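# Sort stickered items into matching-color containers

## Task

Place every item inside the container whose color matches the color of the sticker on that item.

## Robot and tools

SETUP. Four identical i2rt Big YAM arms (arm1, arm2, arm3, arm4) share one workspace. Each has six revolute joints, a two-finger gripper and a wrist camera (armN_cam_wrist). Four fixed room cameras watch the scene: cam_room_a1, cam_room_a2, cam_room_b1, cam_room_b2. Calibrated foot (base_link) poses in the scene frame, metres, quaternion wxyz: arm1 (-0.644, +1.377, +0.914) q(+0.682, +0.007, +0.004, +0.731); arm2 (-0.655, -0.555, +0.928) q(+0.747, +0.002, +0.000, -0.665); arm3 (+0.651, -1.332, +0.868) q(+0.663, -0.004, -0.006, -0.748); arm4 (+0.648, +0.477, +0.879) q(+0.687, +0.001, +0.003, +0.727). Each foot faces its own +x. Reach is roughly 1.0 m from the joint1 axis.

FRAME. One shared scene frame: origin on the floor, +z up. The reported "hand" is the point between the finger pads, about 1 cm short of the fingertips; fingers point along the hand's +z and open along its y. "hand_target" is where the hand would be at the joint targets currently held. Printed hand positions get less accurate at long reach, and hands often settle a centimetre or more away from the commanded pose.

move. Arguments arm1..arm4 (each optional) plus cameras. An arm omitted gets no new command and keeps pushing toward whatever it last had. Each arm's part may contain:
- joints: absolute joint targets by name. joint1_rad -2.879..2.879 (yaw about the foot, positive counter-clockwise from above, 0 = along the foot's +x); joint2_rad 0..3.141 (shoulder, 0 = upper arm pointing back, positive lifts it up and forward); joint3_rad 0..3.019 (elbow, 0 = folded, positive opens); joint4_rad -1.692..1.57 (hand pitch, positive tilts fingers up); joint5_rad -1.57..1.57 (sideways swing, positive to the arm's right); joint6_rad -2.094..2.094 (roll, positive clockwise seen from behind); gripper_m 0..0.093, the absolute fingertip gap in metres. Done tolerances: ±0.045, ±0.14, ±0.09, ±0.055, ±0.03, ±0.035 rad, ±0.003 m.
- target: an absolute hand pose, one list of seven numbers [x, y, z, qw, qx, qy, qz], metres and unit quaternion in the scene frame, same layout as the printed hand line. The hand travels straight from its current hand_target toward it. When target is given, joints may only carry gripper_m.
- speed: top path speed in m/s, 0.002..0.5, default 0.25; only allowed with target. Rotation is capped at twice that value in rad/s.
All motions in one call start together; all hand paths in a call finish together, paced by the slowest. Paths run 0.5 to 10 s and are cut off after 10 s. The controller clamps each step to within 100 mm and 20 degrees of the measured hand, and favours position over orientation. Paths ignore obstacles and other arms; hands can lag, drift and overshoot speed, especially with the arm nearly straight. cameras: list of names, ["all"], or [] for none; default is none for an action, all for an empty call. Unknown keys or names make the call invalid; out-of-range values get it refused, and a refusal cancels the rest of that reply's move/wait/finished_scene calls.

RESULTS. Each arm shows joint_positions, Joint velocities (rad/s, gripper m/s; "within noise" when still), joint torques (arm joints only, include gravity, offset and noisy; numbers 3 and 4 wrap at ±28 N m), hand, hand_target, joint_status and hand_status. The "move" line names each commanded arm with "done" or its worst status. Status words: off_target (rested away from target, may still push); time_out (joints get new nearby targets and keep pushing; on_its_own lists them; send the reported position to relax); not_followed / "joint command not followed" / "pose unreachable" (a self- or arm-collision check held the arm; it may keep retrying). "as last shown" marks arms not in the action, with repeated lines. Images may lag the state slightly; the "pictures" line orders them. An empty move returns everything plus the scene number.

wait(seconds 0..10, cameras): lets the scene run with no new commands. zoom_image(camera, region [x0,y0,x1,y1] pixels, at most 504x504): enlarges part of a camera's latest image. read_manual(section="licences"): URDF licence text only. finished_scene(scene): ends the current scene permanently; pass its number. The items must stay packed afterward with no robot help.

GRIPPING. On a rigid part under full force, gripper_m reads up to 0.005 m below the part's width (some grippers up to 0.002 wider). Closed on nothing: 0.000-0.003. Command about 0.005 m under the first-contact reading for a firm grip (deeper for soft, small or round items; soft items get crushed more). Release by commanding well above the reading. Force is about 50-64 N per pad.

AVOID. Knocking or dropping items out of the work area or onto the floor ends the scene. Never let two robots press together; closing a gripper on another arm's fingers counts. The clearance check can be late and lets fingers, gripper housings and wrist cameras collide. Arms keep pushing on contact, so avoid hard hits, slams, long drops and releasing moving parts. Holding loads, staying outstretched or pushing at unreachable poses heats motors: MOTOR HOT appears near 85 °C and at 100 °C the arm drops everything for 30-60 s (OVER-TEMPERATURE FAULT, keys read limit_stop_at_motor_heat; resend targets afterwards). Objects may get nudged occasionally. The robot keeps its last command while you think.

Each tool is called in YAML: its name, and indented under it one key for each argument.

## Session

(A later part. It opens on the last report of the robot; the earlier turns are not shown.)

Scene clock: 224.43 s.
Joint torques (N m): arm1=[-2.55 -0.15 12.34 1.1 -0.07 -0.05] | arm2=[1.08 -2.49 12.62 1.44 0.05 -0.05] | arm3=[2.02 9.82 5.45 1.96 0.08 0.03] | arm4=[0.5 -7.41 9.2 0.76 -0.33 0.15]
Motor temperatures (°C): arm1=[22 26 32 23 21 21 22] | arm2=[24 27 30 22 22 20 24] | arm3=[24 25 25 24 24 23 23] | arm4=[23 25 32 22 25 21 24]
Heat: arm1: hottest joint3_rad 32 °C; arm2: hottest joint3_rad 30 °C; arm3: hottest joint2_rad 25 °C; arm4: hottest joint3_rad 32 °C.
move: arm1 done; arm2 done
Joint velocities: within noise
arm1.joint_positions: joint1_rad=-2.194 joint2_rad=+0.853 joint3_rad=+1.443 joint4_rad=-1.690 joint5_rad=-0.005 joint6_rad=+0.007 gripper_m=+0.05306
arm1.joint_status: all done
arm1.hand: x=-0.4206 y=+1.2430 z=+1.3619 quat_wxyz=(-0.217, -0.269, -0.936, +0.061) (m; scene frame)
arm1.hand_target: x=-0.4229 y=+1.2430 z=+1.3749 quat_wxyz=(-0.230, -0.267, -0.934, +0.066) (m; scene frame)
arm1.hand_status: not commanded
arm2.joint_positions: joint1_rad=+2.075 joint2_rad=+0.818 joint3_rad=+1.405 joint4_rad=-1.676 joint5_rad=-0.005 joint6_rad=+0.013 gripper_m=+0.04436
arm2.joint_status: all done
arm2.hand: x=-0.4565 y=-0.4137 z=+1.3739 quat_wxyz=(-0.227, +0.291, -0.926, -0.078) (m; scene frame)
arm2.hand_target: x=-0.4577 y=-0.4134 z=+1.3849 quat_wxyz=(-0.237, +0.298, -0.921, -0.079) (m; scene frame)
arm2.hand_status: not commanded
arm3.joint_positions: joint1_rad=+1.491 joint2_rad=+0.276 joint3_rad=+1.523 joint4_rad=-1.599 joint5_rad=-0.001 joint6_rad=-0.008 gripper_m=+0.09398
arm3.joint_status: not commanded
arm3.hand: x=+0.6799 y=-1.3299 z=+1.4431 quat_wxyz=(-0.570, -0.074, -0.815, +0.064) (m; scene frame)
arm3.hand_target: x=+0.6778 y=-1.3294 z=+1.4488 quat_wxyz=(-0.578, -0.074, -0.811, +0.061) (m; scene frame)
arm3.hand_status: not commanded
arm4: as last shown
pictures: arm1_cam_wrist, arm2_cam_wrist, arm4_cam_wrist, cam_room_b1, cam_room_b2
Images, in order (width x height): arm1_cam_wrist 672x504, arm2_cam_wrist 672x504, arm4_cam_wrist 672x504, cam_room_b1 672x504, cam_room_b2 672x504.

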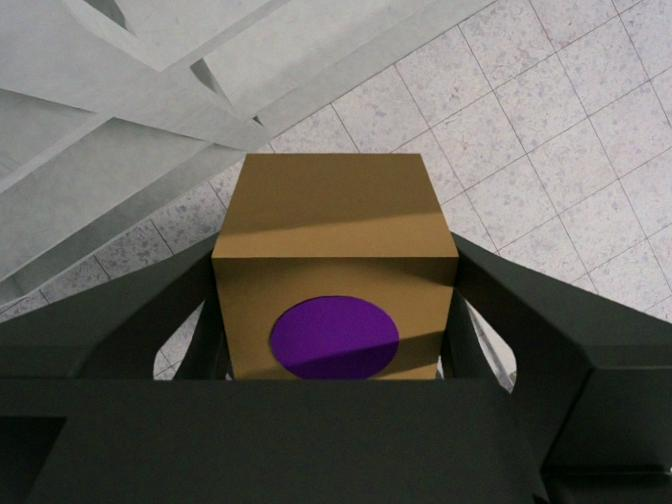

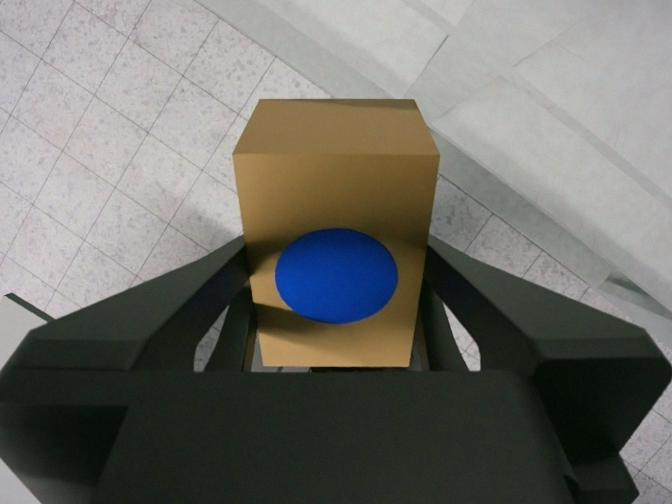

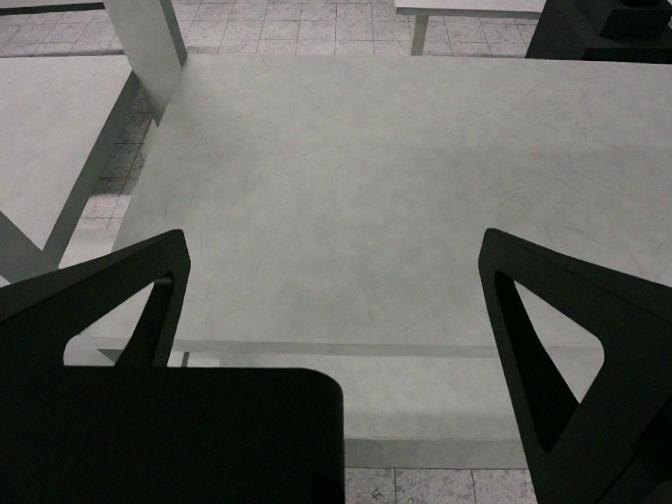

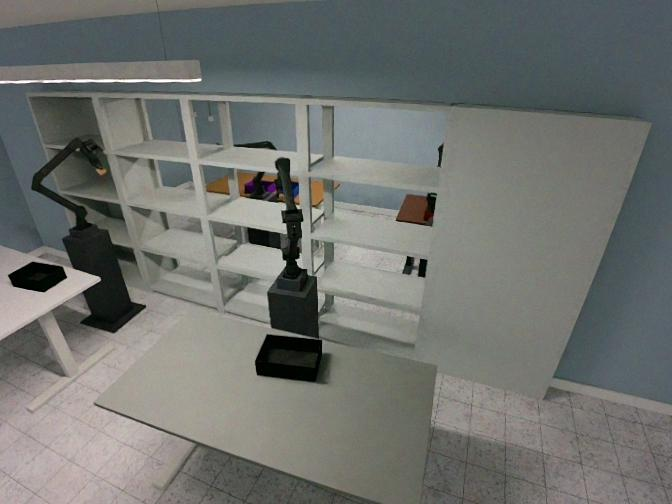

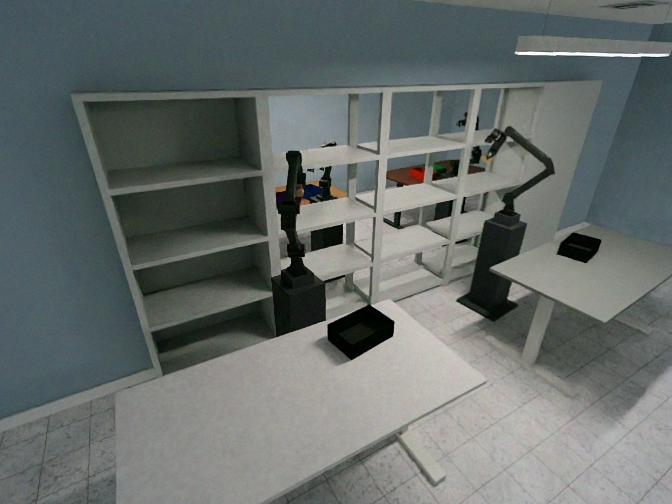

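move:
  arm1: {"target":[-0.36,1.14,1.14,0,0.290,0.957,0],"speed":0.2}
  arm2: {"target":[-0.36,-0.25,1.14,0,0.334,-0.943,0],"speed":0.2}
  cameras: ["arm1_cam_wrist","arm2_cam_wrist","cam_room_b1","cam_room_b2"]

Scene clock: 234.63 s.
Joint torques (N m): arm1=[-2.43 -7.59 11.18 0.91 0.11 -0.07] | arm2=[1.26 -14.04 13.91 0.99 -0.13 0.22] | arm3=[2.08 9.93 5.39 1.96 0.08 0.03] | arm4=[0.21 -7.36 9.26 0.75 -0.29 0.17]
Motor temperatures (°C): arm1=[22 26 32 23 21 21 22] | arm2=[24 26 31 22 22 20 24] | arm3=[24 25 25 24 24 23 23] | arm4=[23 24 32 22 25 21 24]
Heat: arm1: hottest joint3_rad 32 °C; arm2: hottest joint3_rad 31 °C; arm3: hottest joint2_rad 25 °C; arm4: hottest joint3_rad 32 °C.
move: arm1 done; arm2 off_target
Joint velocities: within noise
arm1.joint_positions: joint1_rad=-2.334 joint2_rad=+1.300 joint3_rad=+1.193 joint4_rad=-1.479 joint5_rad=-0.010 joint6_rad=-0.107 gripper_m=+0.05306
arm1.joint_status: not commanded
arm1.hand: x=-0.3613 y=+1.1461 z=+1.1340 quat_wxyz=(+0.013, -0.289, -0.957, -0.006) (m; scene frame)
arm1.hand_target: x=-0.3601 y=+1.1401 z=+1.1401 quat_wxyz=(+0.000, -0.290, -0.957, +0.000) (m; scene frame)
arm1.hand_status: done (0.009 m and 1.6 deg from the pose sent, 0.252 m and 26.1 deg at the start)
arm2.joint_positions: joint1_rad=+2.250 joint2_rad=+1.461 joint3_rad=+1.276 joint4_rad=-1.437 joint5_rad=+0.003 joint6_rad=+0.109 gripper_m=+0.04435
arm2.joint_status: not commanded
arm2.hand: x=-0.3673 y=-0.2632 z=+1.1260 quat_wxyz=(+0.021, +0.337, -0.941, +0.012) (m; scene frame)
arm2.hand_target: x=-0.3604 y=-0.2506 z=+1.1402 quat_wxyz=(+0.000, +0.334, -0.943, +0.000) (m; scene frame)
arm2.hand_status: off_target (0.021 m and 2.8 deg from the pose sent, 0.301 m and 28.1 deg at the start)
arm3, arm4: as last shown
pictures: arm1_cam_wrist, arm2_cam_wrist, cam_room_b1, cam_room_b2
Images, in order (width x height): arm1_cam_wrist 672x504, arm2_cam_wrist 672x504, cam_room_b1 672x504, cam_room_b2 672x504.

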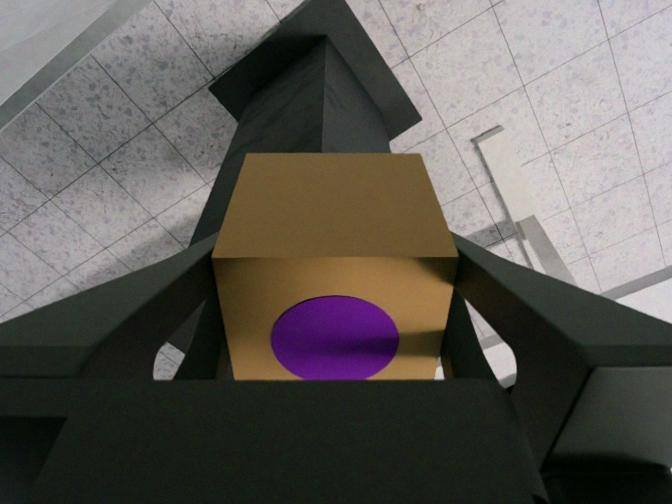

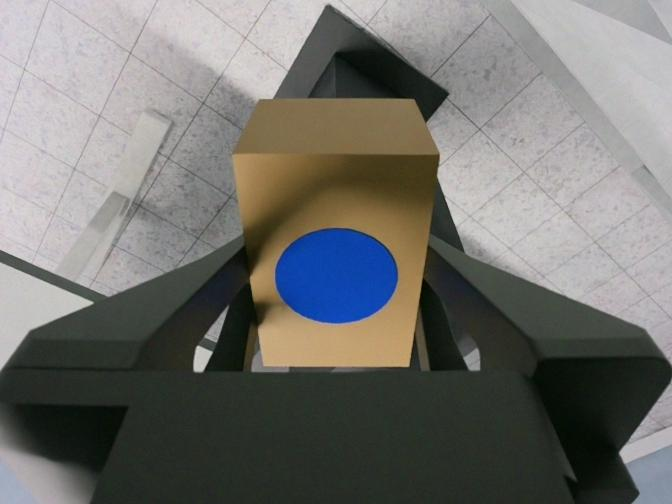

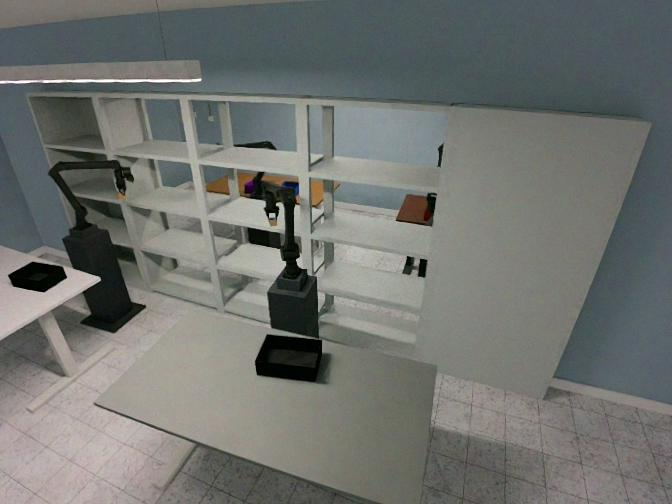

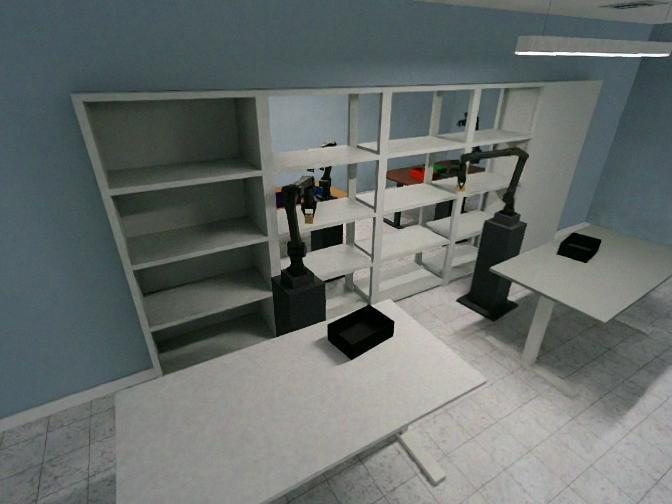

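move:
  arm1: {"target":[-0.06,0.95,1.10,0,0.290,0.957,0],"speed":0.2}
  arm2: {"target":[-0.06,-0.09,1.11,0,0.334,-0.943,0],"speed":0.2}
  cameras: ["arm1_cam_wrist","arm2_cam_wrist","arm4_cam_wrist","cam_room_b1","cam_room_b2"]

Scene clock: 240.80 s.
Joint torques (N m): arm1=[-1.44 -21.83 16.23 0.1 0.08 0.13] | arm2=[0.21 -24.82 16.17 0.49 -0.14 -0.06] | arm3=[1.9 9.82 5.45 1.98 0.08 0.03] | arm4=[-0.15 -7.36 9.05 0.8 -0.29 0.16]
Motor temperatures (°C): arm1=[22 26 33 23 21 21 22] | arm2=[24 27 32 22 22 20 24] | arm3=[24 25 25 24 24 23 23] | arm4=[23 24 32 22 25 21 24]
Heat: arm1: hottest joint3_rad 33 °C; arm2: hottest joint3_rad 32 °C; arm3: hottest joint2_rad 25 °C; arm4: hottest joint3_rad 32 °C.
move: arm1 off_target; arm2 off_target
Joint velocities: within noise
arm1.joint_positions: joint1_rad=-2.284 joint2_rad=+2.304 joint3_rad=+2.440 joint4_rad=-1.684 joint5_rad=-0.009 joint6_rad=-0.054 gripper_m=+0.05306
arm1.joint_status: not commanded
arm1.hand: x=-0.0732 y=+0.9514 z=+1.0745 quat_wxyz=(-0.004, -0.291, -0.957, +0.001) (m; scene frame)
arm1.hand_target: x=-0.0615 y=+0.9512 z=+1.0996 quat_wxyz=(-0.030, -0.290, -0.957, +0.010) (m; scene frame)
arm1.hand_status: off_target (0.029 m and 0.5 deg from the pose sent, 0.361 m and 1.6 deg at the start; a joint's target at an end of its range on 27 of 80 steps)
arm2.joint_positions: joint1_rad=+2.125 joint2_rad=+2.382 joint3_rad=+2.605 joint4_rad=-1.671 joint5_rad=+0.003 joint6_rad=-0.002 gripper_m=+0.04435
arm2.joint_status: not commanded
arm2.hand: x=-0.0705 y=-0.0928 z=+1.1108 quat_wxyz=(-0.060, +0.329, -0.942, -0.020) (m; scene frame)
arm2.hand_target: x=-0.0610 y=-0.0910 z=+1.1093 quat_wxyz=(-0.066, +0.333, -0.940, -0.023) (m; scene frame)
arm2.hand_status: off_target (0.011 m and 7.2 deg from the pose sent, 0.353 m and 2.8 deg at the start; a joint's target at an end of its range on 34 of 80 steps)
arm3, arm4: as last shown
pictures: arm1_cam_wrist, arm2_cam_wrist, arm4_cam_wrist, cam_room_b1, cam_room_b2
Images, in order (width x height): arm1_cam_wrist 672x504, arm2_cam_wrist 672x504, arm4_cam_wrist 672x504, cam_room_b1 672x504, cam_room_b2 672x504.

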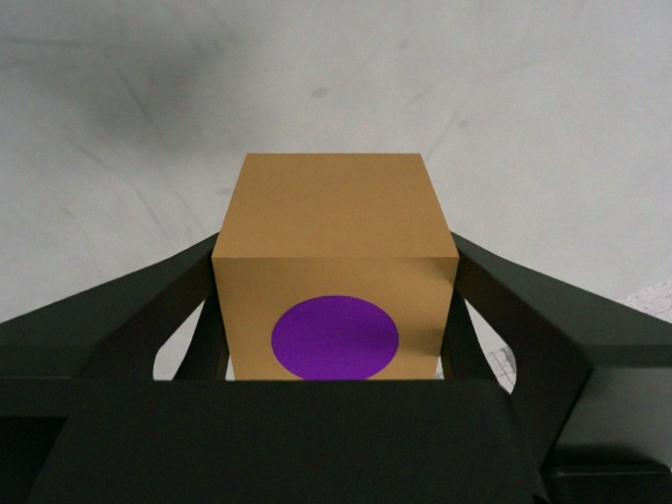

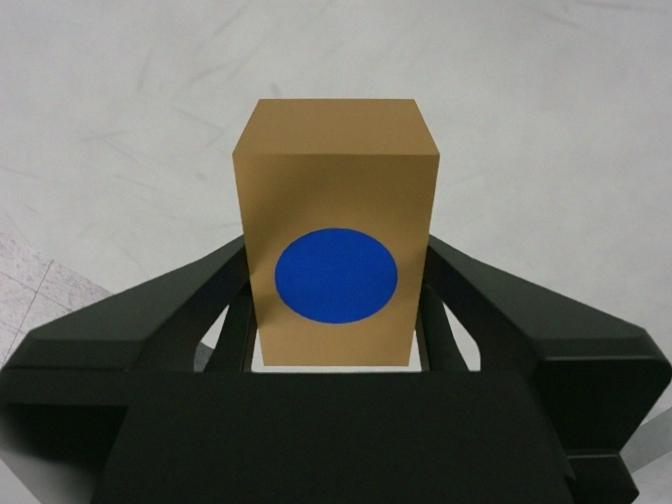

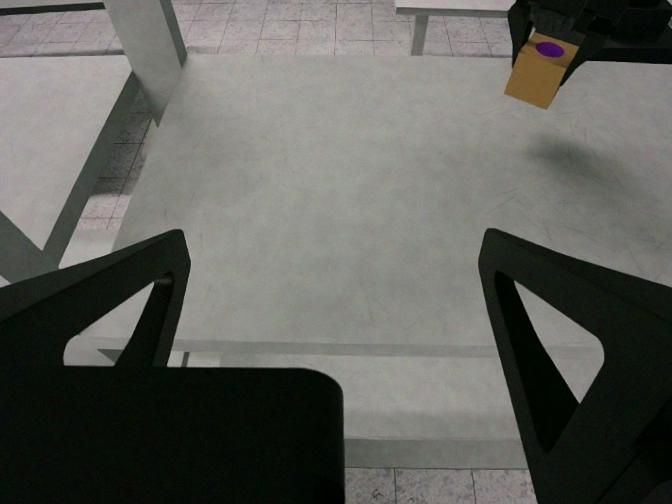

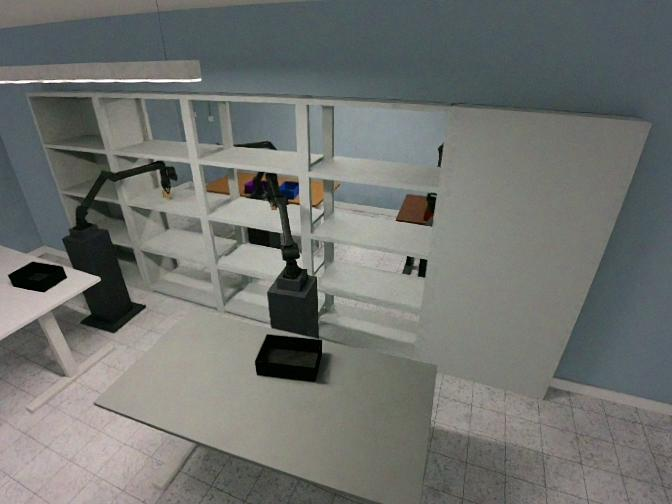

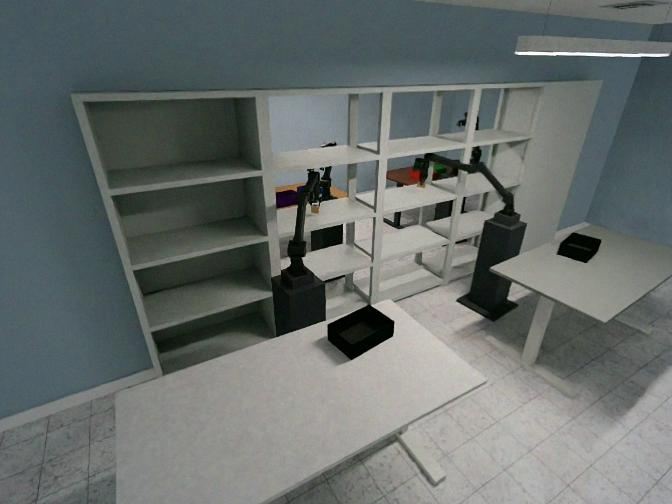

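move:
  arm1: {"target":[-0.055,0.948,1.015,0,0.290,0.957,0],"speed":0.1}
  arm2: {"target":[-0.055,-0.09,1.01,0,0.334,-0.943,0],"speed":0.1}
  cameras: ["arm1_cam_wrist","arm2_cam_wrist","arm4_cam_wrist"]

zoom_image:
  camera: "arm4_cam_wrist"
  region: [460, 30, 640, 165]

Scene clock: 246.53 s.
Joint torques (N m): arm1=[-1.14 -19.6 10.69 0.88 0.1 0.11] | arm2=[0.03 -24.35 15.57 0.4 -0.11 -0.07] | arm3=[1.79 9.82 5.42 1.99 0.07 0.03] | arm4=[0.15 -7.53 9.17 0.75 -0.31 0.12]
Motor temperatures (°C): arm1=[22 27 34 23 21 21 22] | arm2=[24 27 33 22 22 20 24] | arm3=[24 25 25 24 24 23 23] | arm4=[23 24 32 22 25 21 24]
Heat: arm1: hottest joint3_rad 34 °C; arm2: hottest joint3_rad 33 °C; arm3: hottest joint2_rad 25 °C; arm4: hottest joint3_rad 32 °C.
move: arm1 off_target; arm2 off_target
Joint velocities: within noise
arm1.joint_positions: joint1_rad=-2.283 joint2_rad=+2.356 joint3_rad=+2.410 joint4_rad=-1.608 joint5_rad=-0.008 joint6_rad=-0.051 gripper_m=+0.05306
arm1.joint_status: not commanded
arm1.hand: x=-0.0628 y=+0.9441 z=+1.0267 quat_wxyz=(-0.001, -0.292, -0.957, +0.000) (m; scene frame)
arm1.hand_target: x=-0.0554 y=+0.9482 z=+1.0149 quat_wxyz=(+0.000, -0.290, -0.957, +0.000) (m; scene frame)
arm1.hand_status: off_target (0.015 m and 0.2 deg from the pose sent, 0.062 m and 0.5 deg at the start)
arm2.joint_positions: joint1_rad=+2.123 joint2_rad=+2.512 joint3_rad=+2.633 joint4_rad=-1.674 joint5_rad=+0.003 joint6_rad=-0.006 gripper_m=+0.04435
arm2.joint_status: not commanded
arm2.hand: x=-0.0653 y=-0.0904 z=+1.0271 quat_wxyz=(-0.010, +0.331, -0.944, -0.002) (m; scene frame)
arm2.hand_target: x=-0.0562 y=-0.0910 z=+1.0099 quat_wxyz=(-0.007, +0.334, -0.943, -0.002) (m; scene frame)
arm2.hand_status: off_target (0.020 m and 1.2 deg from the pose sent, 0.102 m and 7.2 deg at the start; a joint's target at an end of its range on 23 of 46 steps)
arm3, arm4: as last shown
pictures: arm1_cam_wrist, arm2_cam_wrist, arm4_cam_wrist
Images, in order (width x height): arm1_cam_wrist 672x504, arm2_cam_wrist 672x504, arm4_cam_wrist 672x504.

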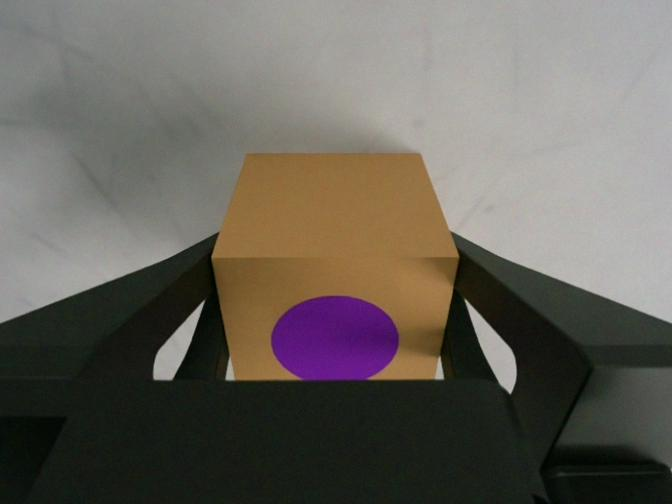

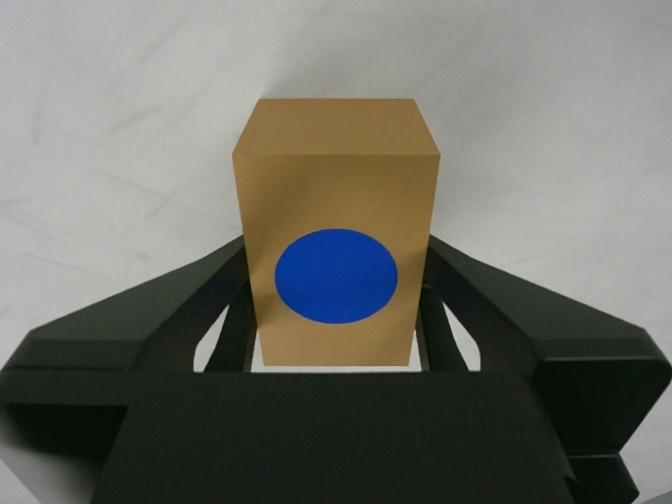

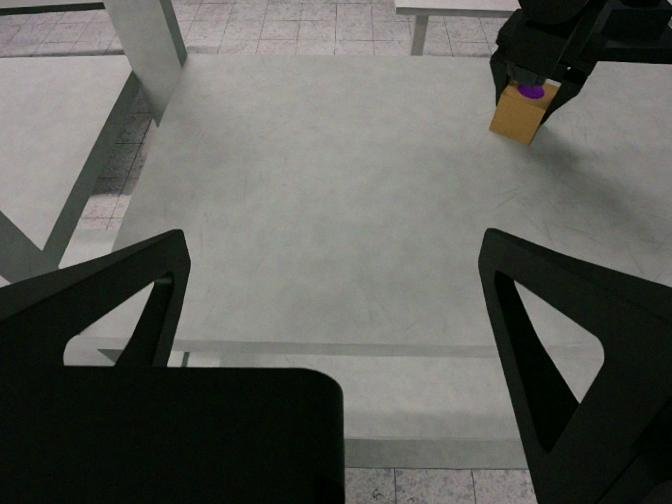

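Scaled by 2.800.

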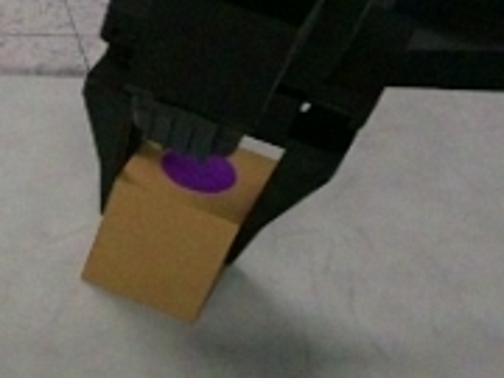

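move:
  arm1: {"target":[-0.055,0.948,0.998,0,0.290,0.957,0],"speed":0.06}
  arm2: {"target":[-0.055,-0.09,0.99,0,0.334,-0.943,0],"speed":0.06}
  cameras: ["arm4_cam_wrist","arm1_cam_wrist","arm2_cam_wrist"]

zoom_image:
  camera: "arm4_cam_wrist"
  region: [460, 30, 640, 165]

Scene clock: 251.67 s.
Joint torques (N m): arm1=[-1.08 -20.13 8.42 1.76 0.07 0.12] | arm2=[-0.09 -23.88 12.16 1.57 -0.11 -0.07] | arm3=[1.96 9.88 5.44 1.96 0.07 0.02] | arm4=[0.5 -7.24 9.14 0.8 -0.34 0.2]
Motor temperatures (°C): arm1=[22 27 34 23 21 21 23] | arm2=[24 27 34 22 22 20 25] | arm3=[24 25 25 24 24 23 23] | arm4=[23 24 31 22 25 21 24]
Heat: arm1: hottest joint3_rad 34 °C; arm2: hottest joint3_rad 34 °C; arm3: hottest joint2_rad 25 °C; arm4: hottest joint3_rad 31 °C.
move: arm1 off_target; arm2 off_target
Joint velocities: within noise
arm1.joint_positions: joint1_rad=-2.283 joint2_rad=+2.344 joint3_rad=+2.386 joint4_rad=-1.587 joint5_rad=-0.008 joint6_rad=-0.051 gripper_m=+0.05306
arm1.joint_status: not commanded
arm1.hand: x=-0.0628 y=+0.9441 z=+1.0257 quat_wxyz=(-0.006, -0.292, -0.957, +0.001) (m; scene frame)
arm1.hand_target: x=-0.0560 y=+0.9485 z=+0.9984 quat_wxyz=(+0.000, -0.290, -0.957, +0.000) (m; scene frame)
arm1.hand_status: off_target (0.029 m and 0.7 deg from the pose sent, 0.030 m and 0.3 deg at the start)
arm2.joint_positions: joint1_rad=+2.123 joint2_rad=+2.512 joint3_rad=+2.633 joint4_rad=-1.671 joint5_rad=+0.003 joint6_rad=-0.006 gripper_m=+0.04435
arm2.joint_status: not commanded
arm2.hand: x=-0.0646 y=-0.0898 z=+1.0271 quat_wxyz=(-0.012, +0.331, -0.943, -0.003) (m; scene frame)
arm2.hand_target: x=-0.0569 y=-0.0915 z=+0.9905 quat_wxyz=(+0.000, +0.334, -0.943, +0.000) (m; scene frame)
arm2.hand_status: off_target (0.038 m and 1.4 deg from the pose sent, 0.038 m and 1.2 deg at the start)
arm3: as last shown
arm4.joint_positions: joint1_rad=+0.555 joint2_rad=+1.030 joint3_rad=+0.991 joint4_rad=-0.526 joint5_rad=-0.875 joint6_rad=-0.487 gripper_m=+0.09398
arm4.joint_status: not commanded
arm4.hand: x=+0.2975 y=+0.7491 z=+1.2557 quat_wxyz=(-0.010, +0.818, +0.012, -0.575) (m; scene frame)
arm4.hand_target: x=+0.3000 y=+0.7500 z=+1.2502 quat_wxyz=(+0.000, +0.821, +0.000, -0.571) (m; scene frame)
arm4.hand_status: not commanded
pictures: arm1_cam_wrist, arm2_cam_wrist, arm4_cam_wrist
Images, in order (width x height): arm1_cam_wrist 672x504, arm2_cam_wrist 672x504, arm4_cam_wrist 672x504.

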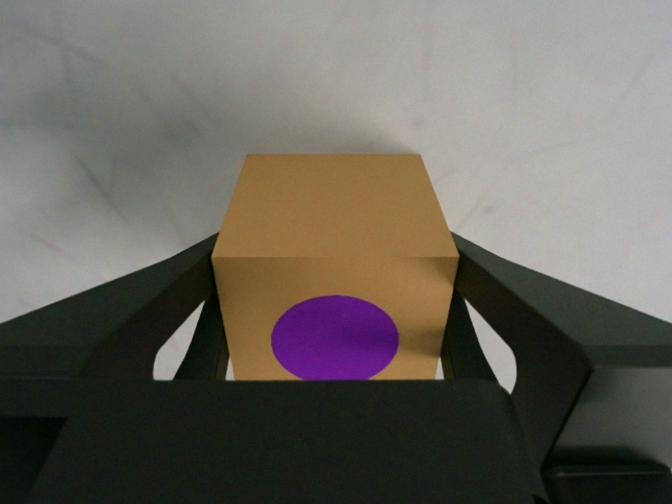

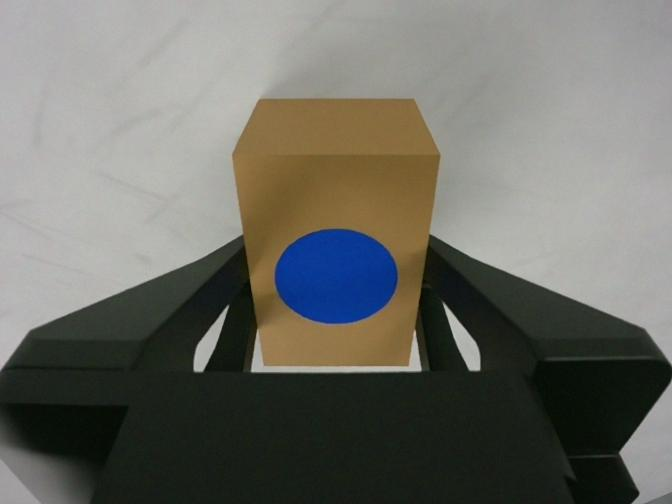

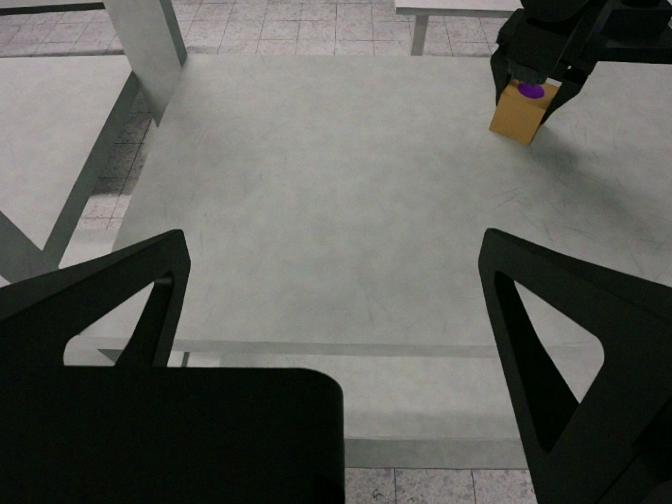

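Scaled by 2.800.

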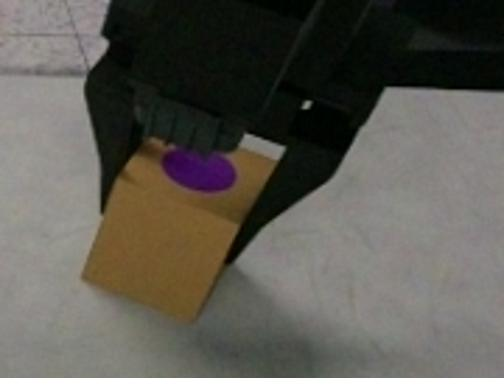

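move:
  arm1: {"target":[-0.055,0.948,0.985,0,0.290,0.957,0],"speed":0.06}
  arm2: {"target":[-0.055,-0.09,0.975,0,0.334,-0.943,0],"speed":0.06}
  cameras: ["arm4_cam_wrist","arm1_cam_wrist","arm2_cam_wrist"]

zoom_image:
  camera: "arm4_cam_wrist"
  region: [460, 30, 640, 165]

Scene clock: 256.50 s.
Joint torques (N m): arm1=[-0.56 -18.49 7.91 2.1 0.08 0.09] | arm2=[-0.03 -24.59 8.12 2.43 -0.12 -0.07] | arm3=[1.9 9.82 5.44 1.95 0.07 0.04] | arm4=[0.56 -6.95 9.07 0.72 -0.31 0.17]
Motor temperatures (°C): arm1=[22 27 33 23 21 21 23] | arm2=[24 28 34 22 22 20 25] | arm3=[24 25 25 24 24 23 23] | arm4=[23 24 31 22 25 21 24]
Heat: arm1: hottest joint3_rad 33 °C; arm2: hottest joint3_rad 34 °C; arm3: hottest joint2_rad 25 °C; arm4: hottest joint3_rad 31 °C.
move: arm1 off_target; arm2 off_target
Joint velocities: within noise
arm1.joint_positions: joint1_rad=-2.283 joint2_rad=+2.327 joint3_rad=+2.353 joint4_rad=-1.558 joint5_rad=-0.008 joint6_rad=-0.051 gripper_m=+0.05306
arm1.joint_status: not commanded
arm1.hand: x=-0.0631 y=+0.9443 z=+1.0255 quat_wxyz=(-0.012, -0.292, -0.956, +0.004) (m; scene frame)
arm1.hand_target: x=-0.0569 y=+0.9492 z=+0.9857 quat_wxyz=(+0.000, -0.290, -0.957, +0.000) (m; scene frame)
arm1.hand_status: off_target (0.041 m and 1.5 deg from the pose sent, 0.042 m and 0.7 deg at the start)
arm2.joint_positions: joint1_rad=+2.123 joint2_rad=+2.512 joint3_rad=+2.629 joint4_rad=-1.648 joint5_rad=+0.003 joint6_rad=-0.006 gripper_m=+0.04435
arm2.joint_status: not commanded
arm2.hand: x=-0.0607 y=-0.0868 z=+1.0258 quat_wxyz=(-0.021, +0.331, -0.943, -0.006) (m; scene frame)
arm2.hand_target: x=-0.0575 y=-0.0919 z=+0.9761 quat_wxyz=(+0.001, +0.334, -0.943, +0.000) (m; scene frame)
arm2.hand_status: off_target (0.051 m and 2.5 deg from the pose sent, 0.053 m and 1.4 deg at the start)
arm3, arm4: as last shown
pictures: arm1_cam_wrist, arm2_cam_wrist, arm4_cam_wrist
Images, in order (width x height): arm1_cam_wrist 672x504, arm2_cam_wrist 672x504, arm4_cam_wrist 672x504.

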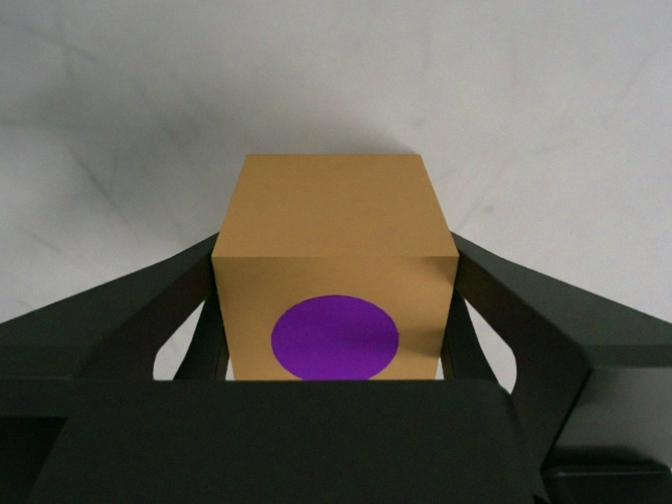

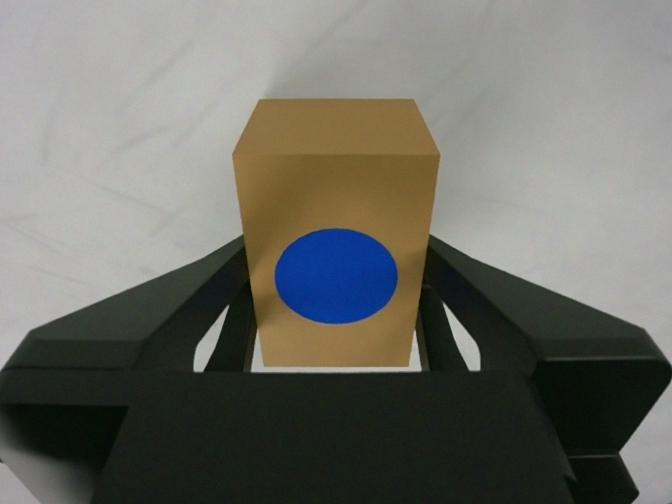

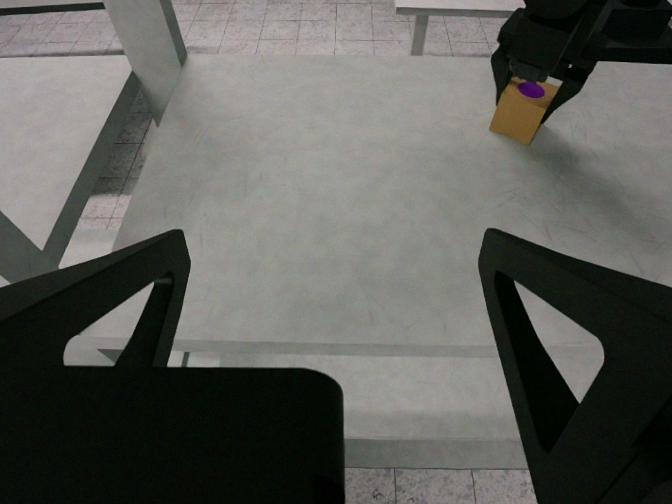

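Scaled by 2.800.

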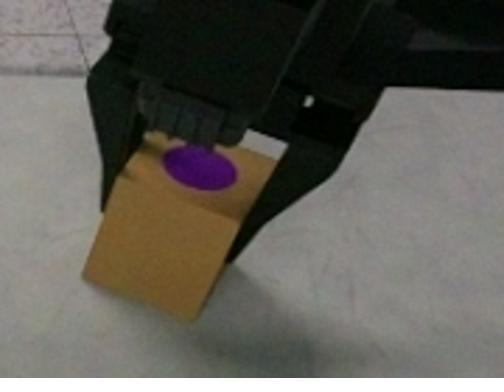

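move:
  arm1: {"target":[-0.06,0.947,1.012,0,0.290,0.957,0],"speed":0.06}
  arm2: {"target":[-0.06,-0.09,1.01,0,0.334,-0.943,0],"speed":0.06}

move:
  arm1: {"joints":{"gripper_m":0.093}}
  arm2: {"joints":{"gripper_m":0.093}}
  cameras: ["arm4_cam_wrist","arm1_cam_wrist","arm2_cam_wrist"]

Scene clock: 260.70 s.
Joint torques (N m): arm1=[-1.38 -18.78 12.57 -0.05 0.07 0.04] | arm2=[0.32 -24.82 14.71 0.17 -0.11 -0.04] | arm3=[1.9 9.88 5.44 2.02 0.08 0.03] | arm4=[0.44 -7.24 9.1 0.7 -0.3 0.16]
Motor temperatures (°C): arm1=[22 27 33 23 21 21 23] | arm2=[24 28 33 22 22 20 25] | arm3=[24 25 25 24 24 23 23] | arm4=[23 24 31 22 25 21 24]
Heat: arm1: hottest joint3_rad 33 °C; arm2: hottest joint3_rad 33 °C; arm3: hottest joint2_rad 25 °C; arm4: hottest joint3_rad 31 °C.
move: arm1 off_target; arm2 off_target
Joint velocities: within noise
arm1.joint_positions: joint1_rad=-2.283 joint2_rad=+2.323 joint3_rad=+2.350 joint4_rad=-1.557 joint5_rad=-0.008 joint6_rad=-0.051 gripper_m=+0.05306
arm1.joint_status: not commanded
arm1.hand: x=-0.0636 y=+0.9447 z=+1.0265 quat_wxyz=(-0.012, -0.292, -0.956, +0.004) (m; scene frame)
arm1.hand_target: x=-0.0604 y=+0.9472 z=+1.0120 quat_wxyz=(+0.000, -0.290, -0.957, +0.000) (m; scene frame)
arm1.hand_status: off_target (0.015 m and 1.5 deg from the pose sent, 0.014 m and 1.5 deg at the start)
arm2.joint_positions: joint1_rad=+2.123 joint2_rad=+2.507 joint3_rad=+2.624 joint4_rad=-1.669 joint5_rad=+0.003 joint6_rad=-0.006 gripper_m=+0.04435
arm2.joint_status: not commanded
arm2.hand: x=-0.0655 y=-0.0905 z=+1.0273 quat_wxyz=(-0.011, +0.331, -0.943, -0.003) (m; scene frame)
arm2.hand_target: x=-0.0607 y=-0.0906 z=+1.0101 quat_wxyz=(-0.003, +0.334, -0.943, -0.001) (m; scene frame)
arm2.hand_status: off_target (0.018 m and 1.3 deg from the pose sent, 0.016 m and 2.5 deg at the start; a joint's target at an end of its range on 16 of 32 steps)
arm3, arm4: as last shown
pictures: none

Scene clock: 261.37 s.
Joint torques (N m): arm1=[-1.49 -20.54 12.38 0.13 0.08 0.08] | arm2=[0.38 -25 14.68 0.27 -0.1 -0.03] | arm3=[2.08 9.93 5.45 1.98 0.07 0.03] | arm4=[0.38 -7.47 9.07 0.72 -0.32 0.18]
Motor temperatures (°C): arm1=[22 27 33 23 21 21 23] | arm2=[24 28 33 22 22 20 25] | arm3=[24 25 25 24 24 23 23] | arm4=[23 24 31 22 25 21 24]
Heat: arm1: hottest joint3_rad 33 °C; arm2: hottest joint3_rad 33 °C; arm3: hottest joint2_rad 25 °C; arm4: hottest joint3_rad 31 °C.
move: arm1 done; arm2 done
Joint velocities: within noise
arm1.joint_positions: joint1_rad=-2.283 joint2_rad=+2.345 joint3_rad=+2.350 joint4_rad=-1.561 joint5_rad=-0.008 joint6_rad=-0.051 gripper_m=+0.09297
arm1.joint_status: all done
arm1.hand: x=-0.0649 y=+0.9455 z=+1.0113 quat_wxyz=(+0.000, -0.292, -0.957, +0.000) (m; scene frame)
arm1.hand_target: x=-0.0604 y=+0.9472 z=+1.0120 quat_wxyz=(+0.000, -0.290, -0.957, +0.000) (m; scene frame)
arm1.hand_status: not commanded
arm2.joint_positions: joint1_rad=+2.123 joint2_rad=+2.508 joint3_rad=+2.624 joint4_rad=-1.671 joint5_rad=+0.003 joint6_rad=-0.006 gripper_m=+0.09292
arm2.joint_status: all done
arm2.hand: x=-0.0659 y=-0.0908 z=+1.0271 quat_wxyz=(-0.010, +0.331, -0.944, -0.002) (m; scene frame)
arm2.hand_target: x=-0.0607 y=-0.0906 z=+1.0100 quat_wxyz=(-0.003, +0.334, -0.943, -0.001) (m; scene frame)
arm2.hand_status: not commanded
arm3, arm4: as last shown
pictures: arm1_cam_wrist, arm2_cam_wrist, arm4_cam_wrist
Images, in order (width x height): arm1_cam_wrist 672x504, arm2_cam_wrist 672x504, arm4_cam_wrist 672x504.

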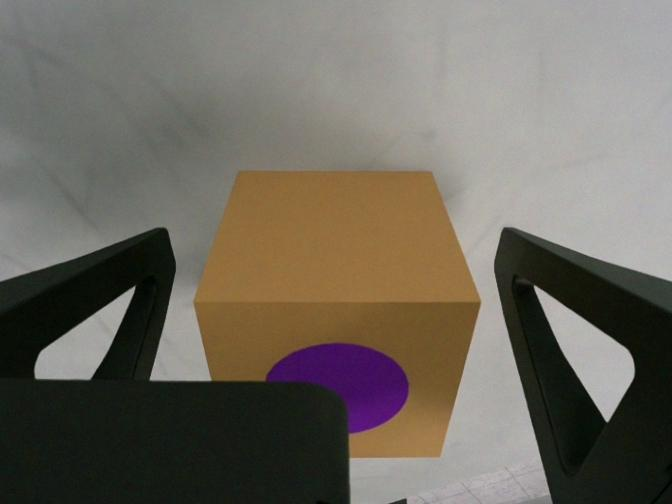

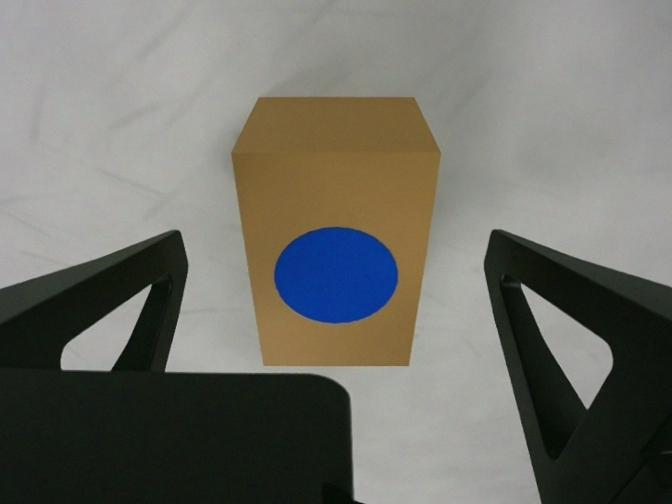

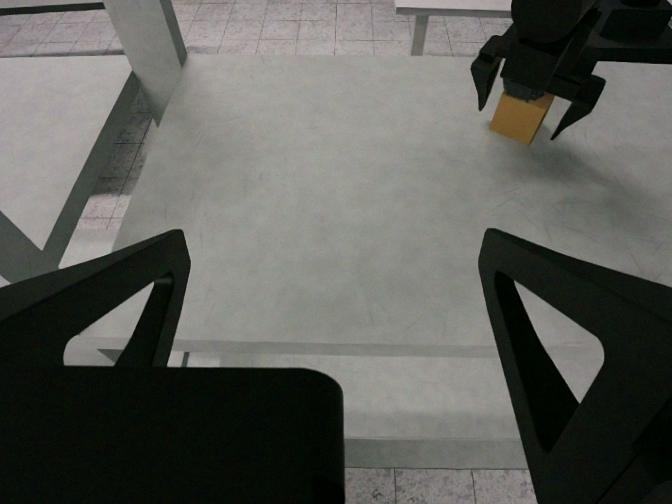

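move:
  arm1: {"target":[-0.063,0.947,1.12,0,0.290,0.957,0],"speed":0.12}
  arm2: {"target":[-0.065,-0.092,1.13,0,0.334,-0.943,0],"speed":0.12}

move:
  arm1: {"target":[-0.38,1.15,1.15,0,0.290,0.957,0],"speed":0.2}
  arm2: {"target":[-0.38,-0.27,1.15,0,0.334,-0.943,0],"speed":0.2}
  cameras: ["arm4_cam_wrist","cam_room_a1","cam_room_a2","cam_room_b1","cam_room_b2"]

Scene clock: 268.87 s.
Joint torques (N m): arm1=[-1.9 -23.47 15.35 0.03 0.06 0.04] | arm2=[0.44 -27.75 13.18 0.53 -0.12 -0.01] | arm3=[1.9 9.82 5.45 1.96 0.08 0.05] | arm4=[0.32 -7.12 9.05 0.79 -0.32 0.16]
Motor temperatures (°C): arm1=[22 28 34 23 21 21 22] | arm2=[24 28 33 22 22 20 24] | arm3=[24 25 25 24 24 23 23] | arm4=[23 23 31 22 25 21 24]
Heat: arm1: hottest joint3_rad 34 °C; arm2: hottest joint3_rad 33 °C; arm3: hottest joint2_rad 25 °C; arm4: hottest joint3_rad 31 °C.
move: arm1 off_target; arm2 off_target
Joint velocities: within noise
arm1.joint_positions: joint1_rad=-2.283 joint2_rad=+2.300 joint3_rad=+2.452 joint4_rad=-1.684 joint5_rad=-0.008 joint6_rad=-0.051 gripper_m=+0.09297
arm1.joint_status: not commanded
arm1.hand: x=-0.0708 y=+0.9506 z=+1.0815 quat_wxyz=(-0.012, -0.292, -0.956, +0.004) (m; scene frame)
arm1.hand_target: x=-0.0650 y=+0.9484 z=+1.1191 quat_wxyz=(-0.043, -0.290, -0.956, +0.016) (m; scene frame)
arm1.hand_status: off_target (0.039 m and 1.4 deg from the pose sent, 0.109 m and 0.2 deg at the start; a joint's target at an end of its range on 35 of 50 steps)
arm2.joint_positions: joint1_rad=+2.123 joint2_rad=+2.380 joint3_rad=+2.624 joint4_rad=-1.671 joint5_rad=+0.003 joint6_rad=-0.006 gripper_m=+0.09292
arm2.joint_status: not commanded
arm2.hand: x=-0.0673 y=-0.0921 z=+1.1199 quat_wxyz=(-0.070, +0.330, -0.941, -0.023) (m; scene frame)
arm2.hand_target: x=-0.0656 y=-0.0926 z=+1.1296 quat_wxyz=(-0.076, +0.333, -0.940, -0.026) (m; scene frame)
arm2.hand_status: off_target (0.010 m and 8.4 deg from the pose sent, 0.103 m and 1.2 deg at the start; a joint's target at an end of its range on 49 of 50 steps)
arm3.joint_positions: joint1_rad=+1.491 joint2_rad=+0.276 joint3_rad=+1.523 joint4_rad=-1.599 joint5_rad=-0.001 joint6_rad=-0.008 gripper_m=+0.09398
arm3.joint_status: not commanded
arm3.hand: x=+0.6799 y=-1.3299 z=+1.4431 quat_wxyz=(-0.570, -0.074, -0.815, +0.064) (m; scene frame)
arm3.hand_target: x=+0.6778 y=-1.3294 z=+1.4488 quat_wxyz=(-0.578, -0.074, -0.811, +0.061) (m; scene frame)
arm3.hand_status: not commanded
arm4: as last shown
pictures: none

Scene clock: 271.40 s.
Joint torques (N m): arm1=[-2.55 -6.77 10.67 0.32 0.01 -0.05] | arm2=[1.14 -12.75 9.78 0.38 -0.09 0.21] | arm3=[1.96 9.88 5.44 1.95 0.07 0.03] | arm4=[0.5 -7.65 9.06 0.79 -0.3 0.15]
Motor temperatures (°C): arm1=[22 28 33 23 21 21 22] | arm2=[24 28 33 22 22 20 24] | arm3=[24 25 25 24 24 23 23] | arm4=[23 23 31 22 25 21 24]
Heat: arm1: hottest joint3_rad 33 °C; arm2: hottest joint3_rad 33 °C; arm3: hottest joint2_rad 25 °C; arm4: hottest joint3_rad 31 °C.
move: arm1 done; arm2 done
Joint velocities: within noise
arm1.joint_positions: joint1_rad=-2.350 joint2_rad=+1.235 joint3_rad=+1.172 joint4_rad=-1.491 joint5_rad=-0.008 joint6_rad=-0.123 gripper_m=+0.09297
arm1.joint_status: not commanded
arm1.hand: x=-0.3766 y=+1.1516 z=+1.1479 quat_wxyz=(-0.002, -0.289, -0.957, +0.001) (m; scene frame)
arm1.hand_target: x=-0.3800 y=+1.1500 z=+1.1500 quat_wxyz=(+0.000, -0.290, -0.957, +0.000) (m; scene frame)
arm1.hand_status: done (0.004 m and 0.2 deg from the pose sent, 0.374 m and 1.4 deg at the start)
arm2.joint_positions: joint1_rad=+2.254 joint2_rad=+1.386 joint3_rad=+1.277 joint4_rad=-1.443 joint5_rad=+0.003 joint6_rad=+0.110 gripper_m=+0.09292
arm2.joint_status: not commanded
arm2.hand: x=-0.3737 y=-0.2673 z=+1.1556 quat_wxyz=(-0.011, +0.338, -0.941, -0.004) (m; scene frame)
arm2.hand_target: x=-0.3799 y=-0.2701 z=+1.1502 quat_wxyz=(+0.000, +0.334, -0.943, +0.000) (m; scene frame)
arm2.hand_status: done (0.009 m and 1.4 deg from the pose sent, 0.361 m and 8.4 deg at the start)
arm3, arm4: as last shown
pictures: arm4_cam_wrist, cam_room_a1, cam_room_a2, cam_room_b1, cam_room_b2
Images, in order (width x height): arm4_cam_wrist 672x504, cam_room_a1 672x504, cam_room_a2 672x504, cam_room_b1 672x504, cam_room_b2 672x504.

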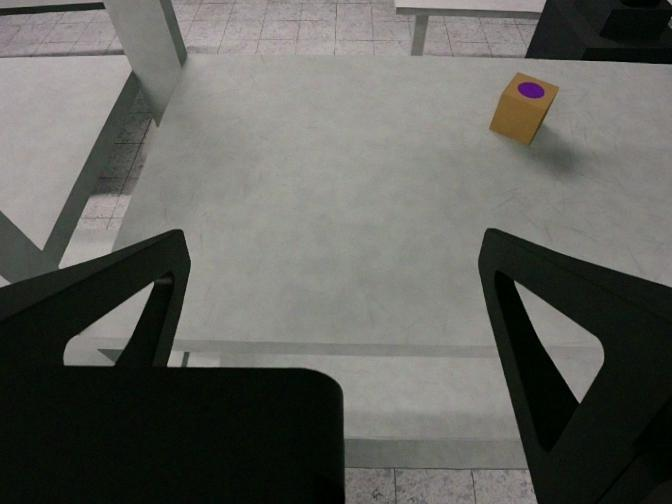

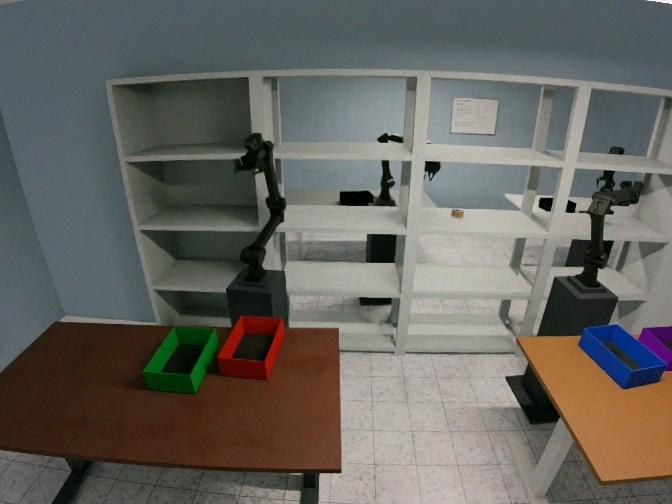

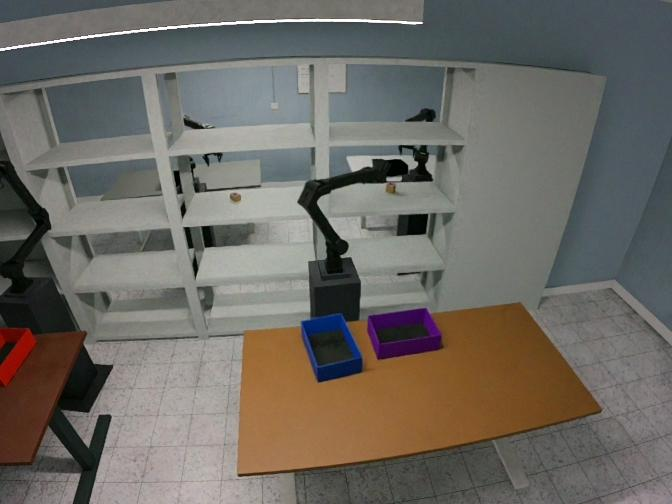

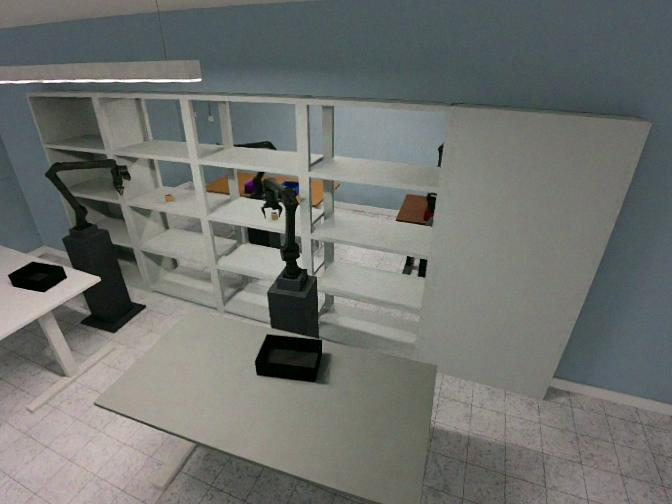

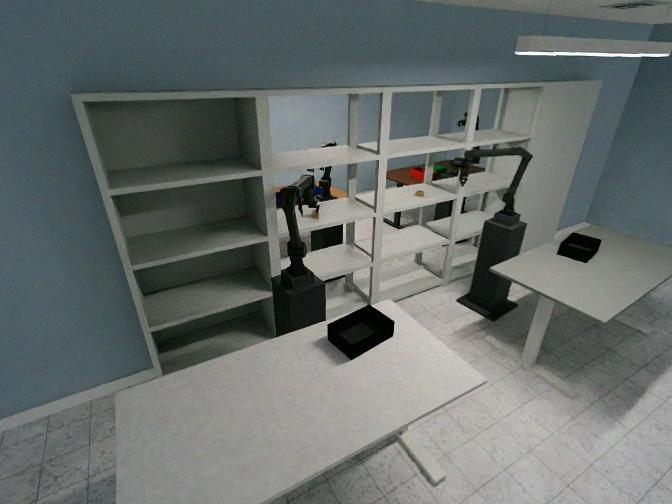

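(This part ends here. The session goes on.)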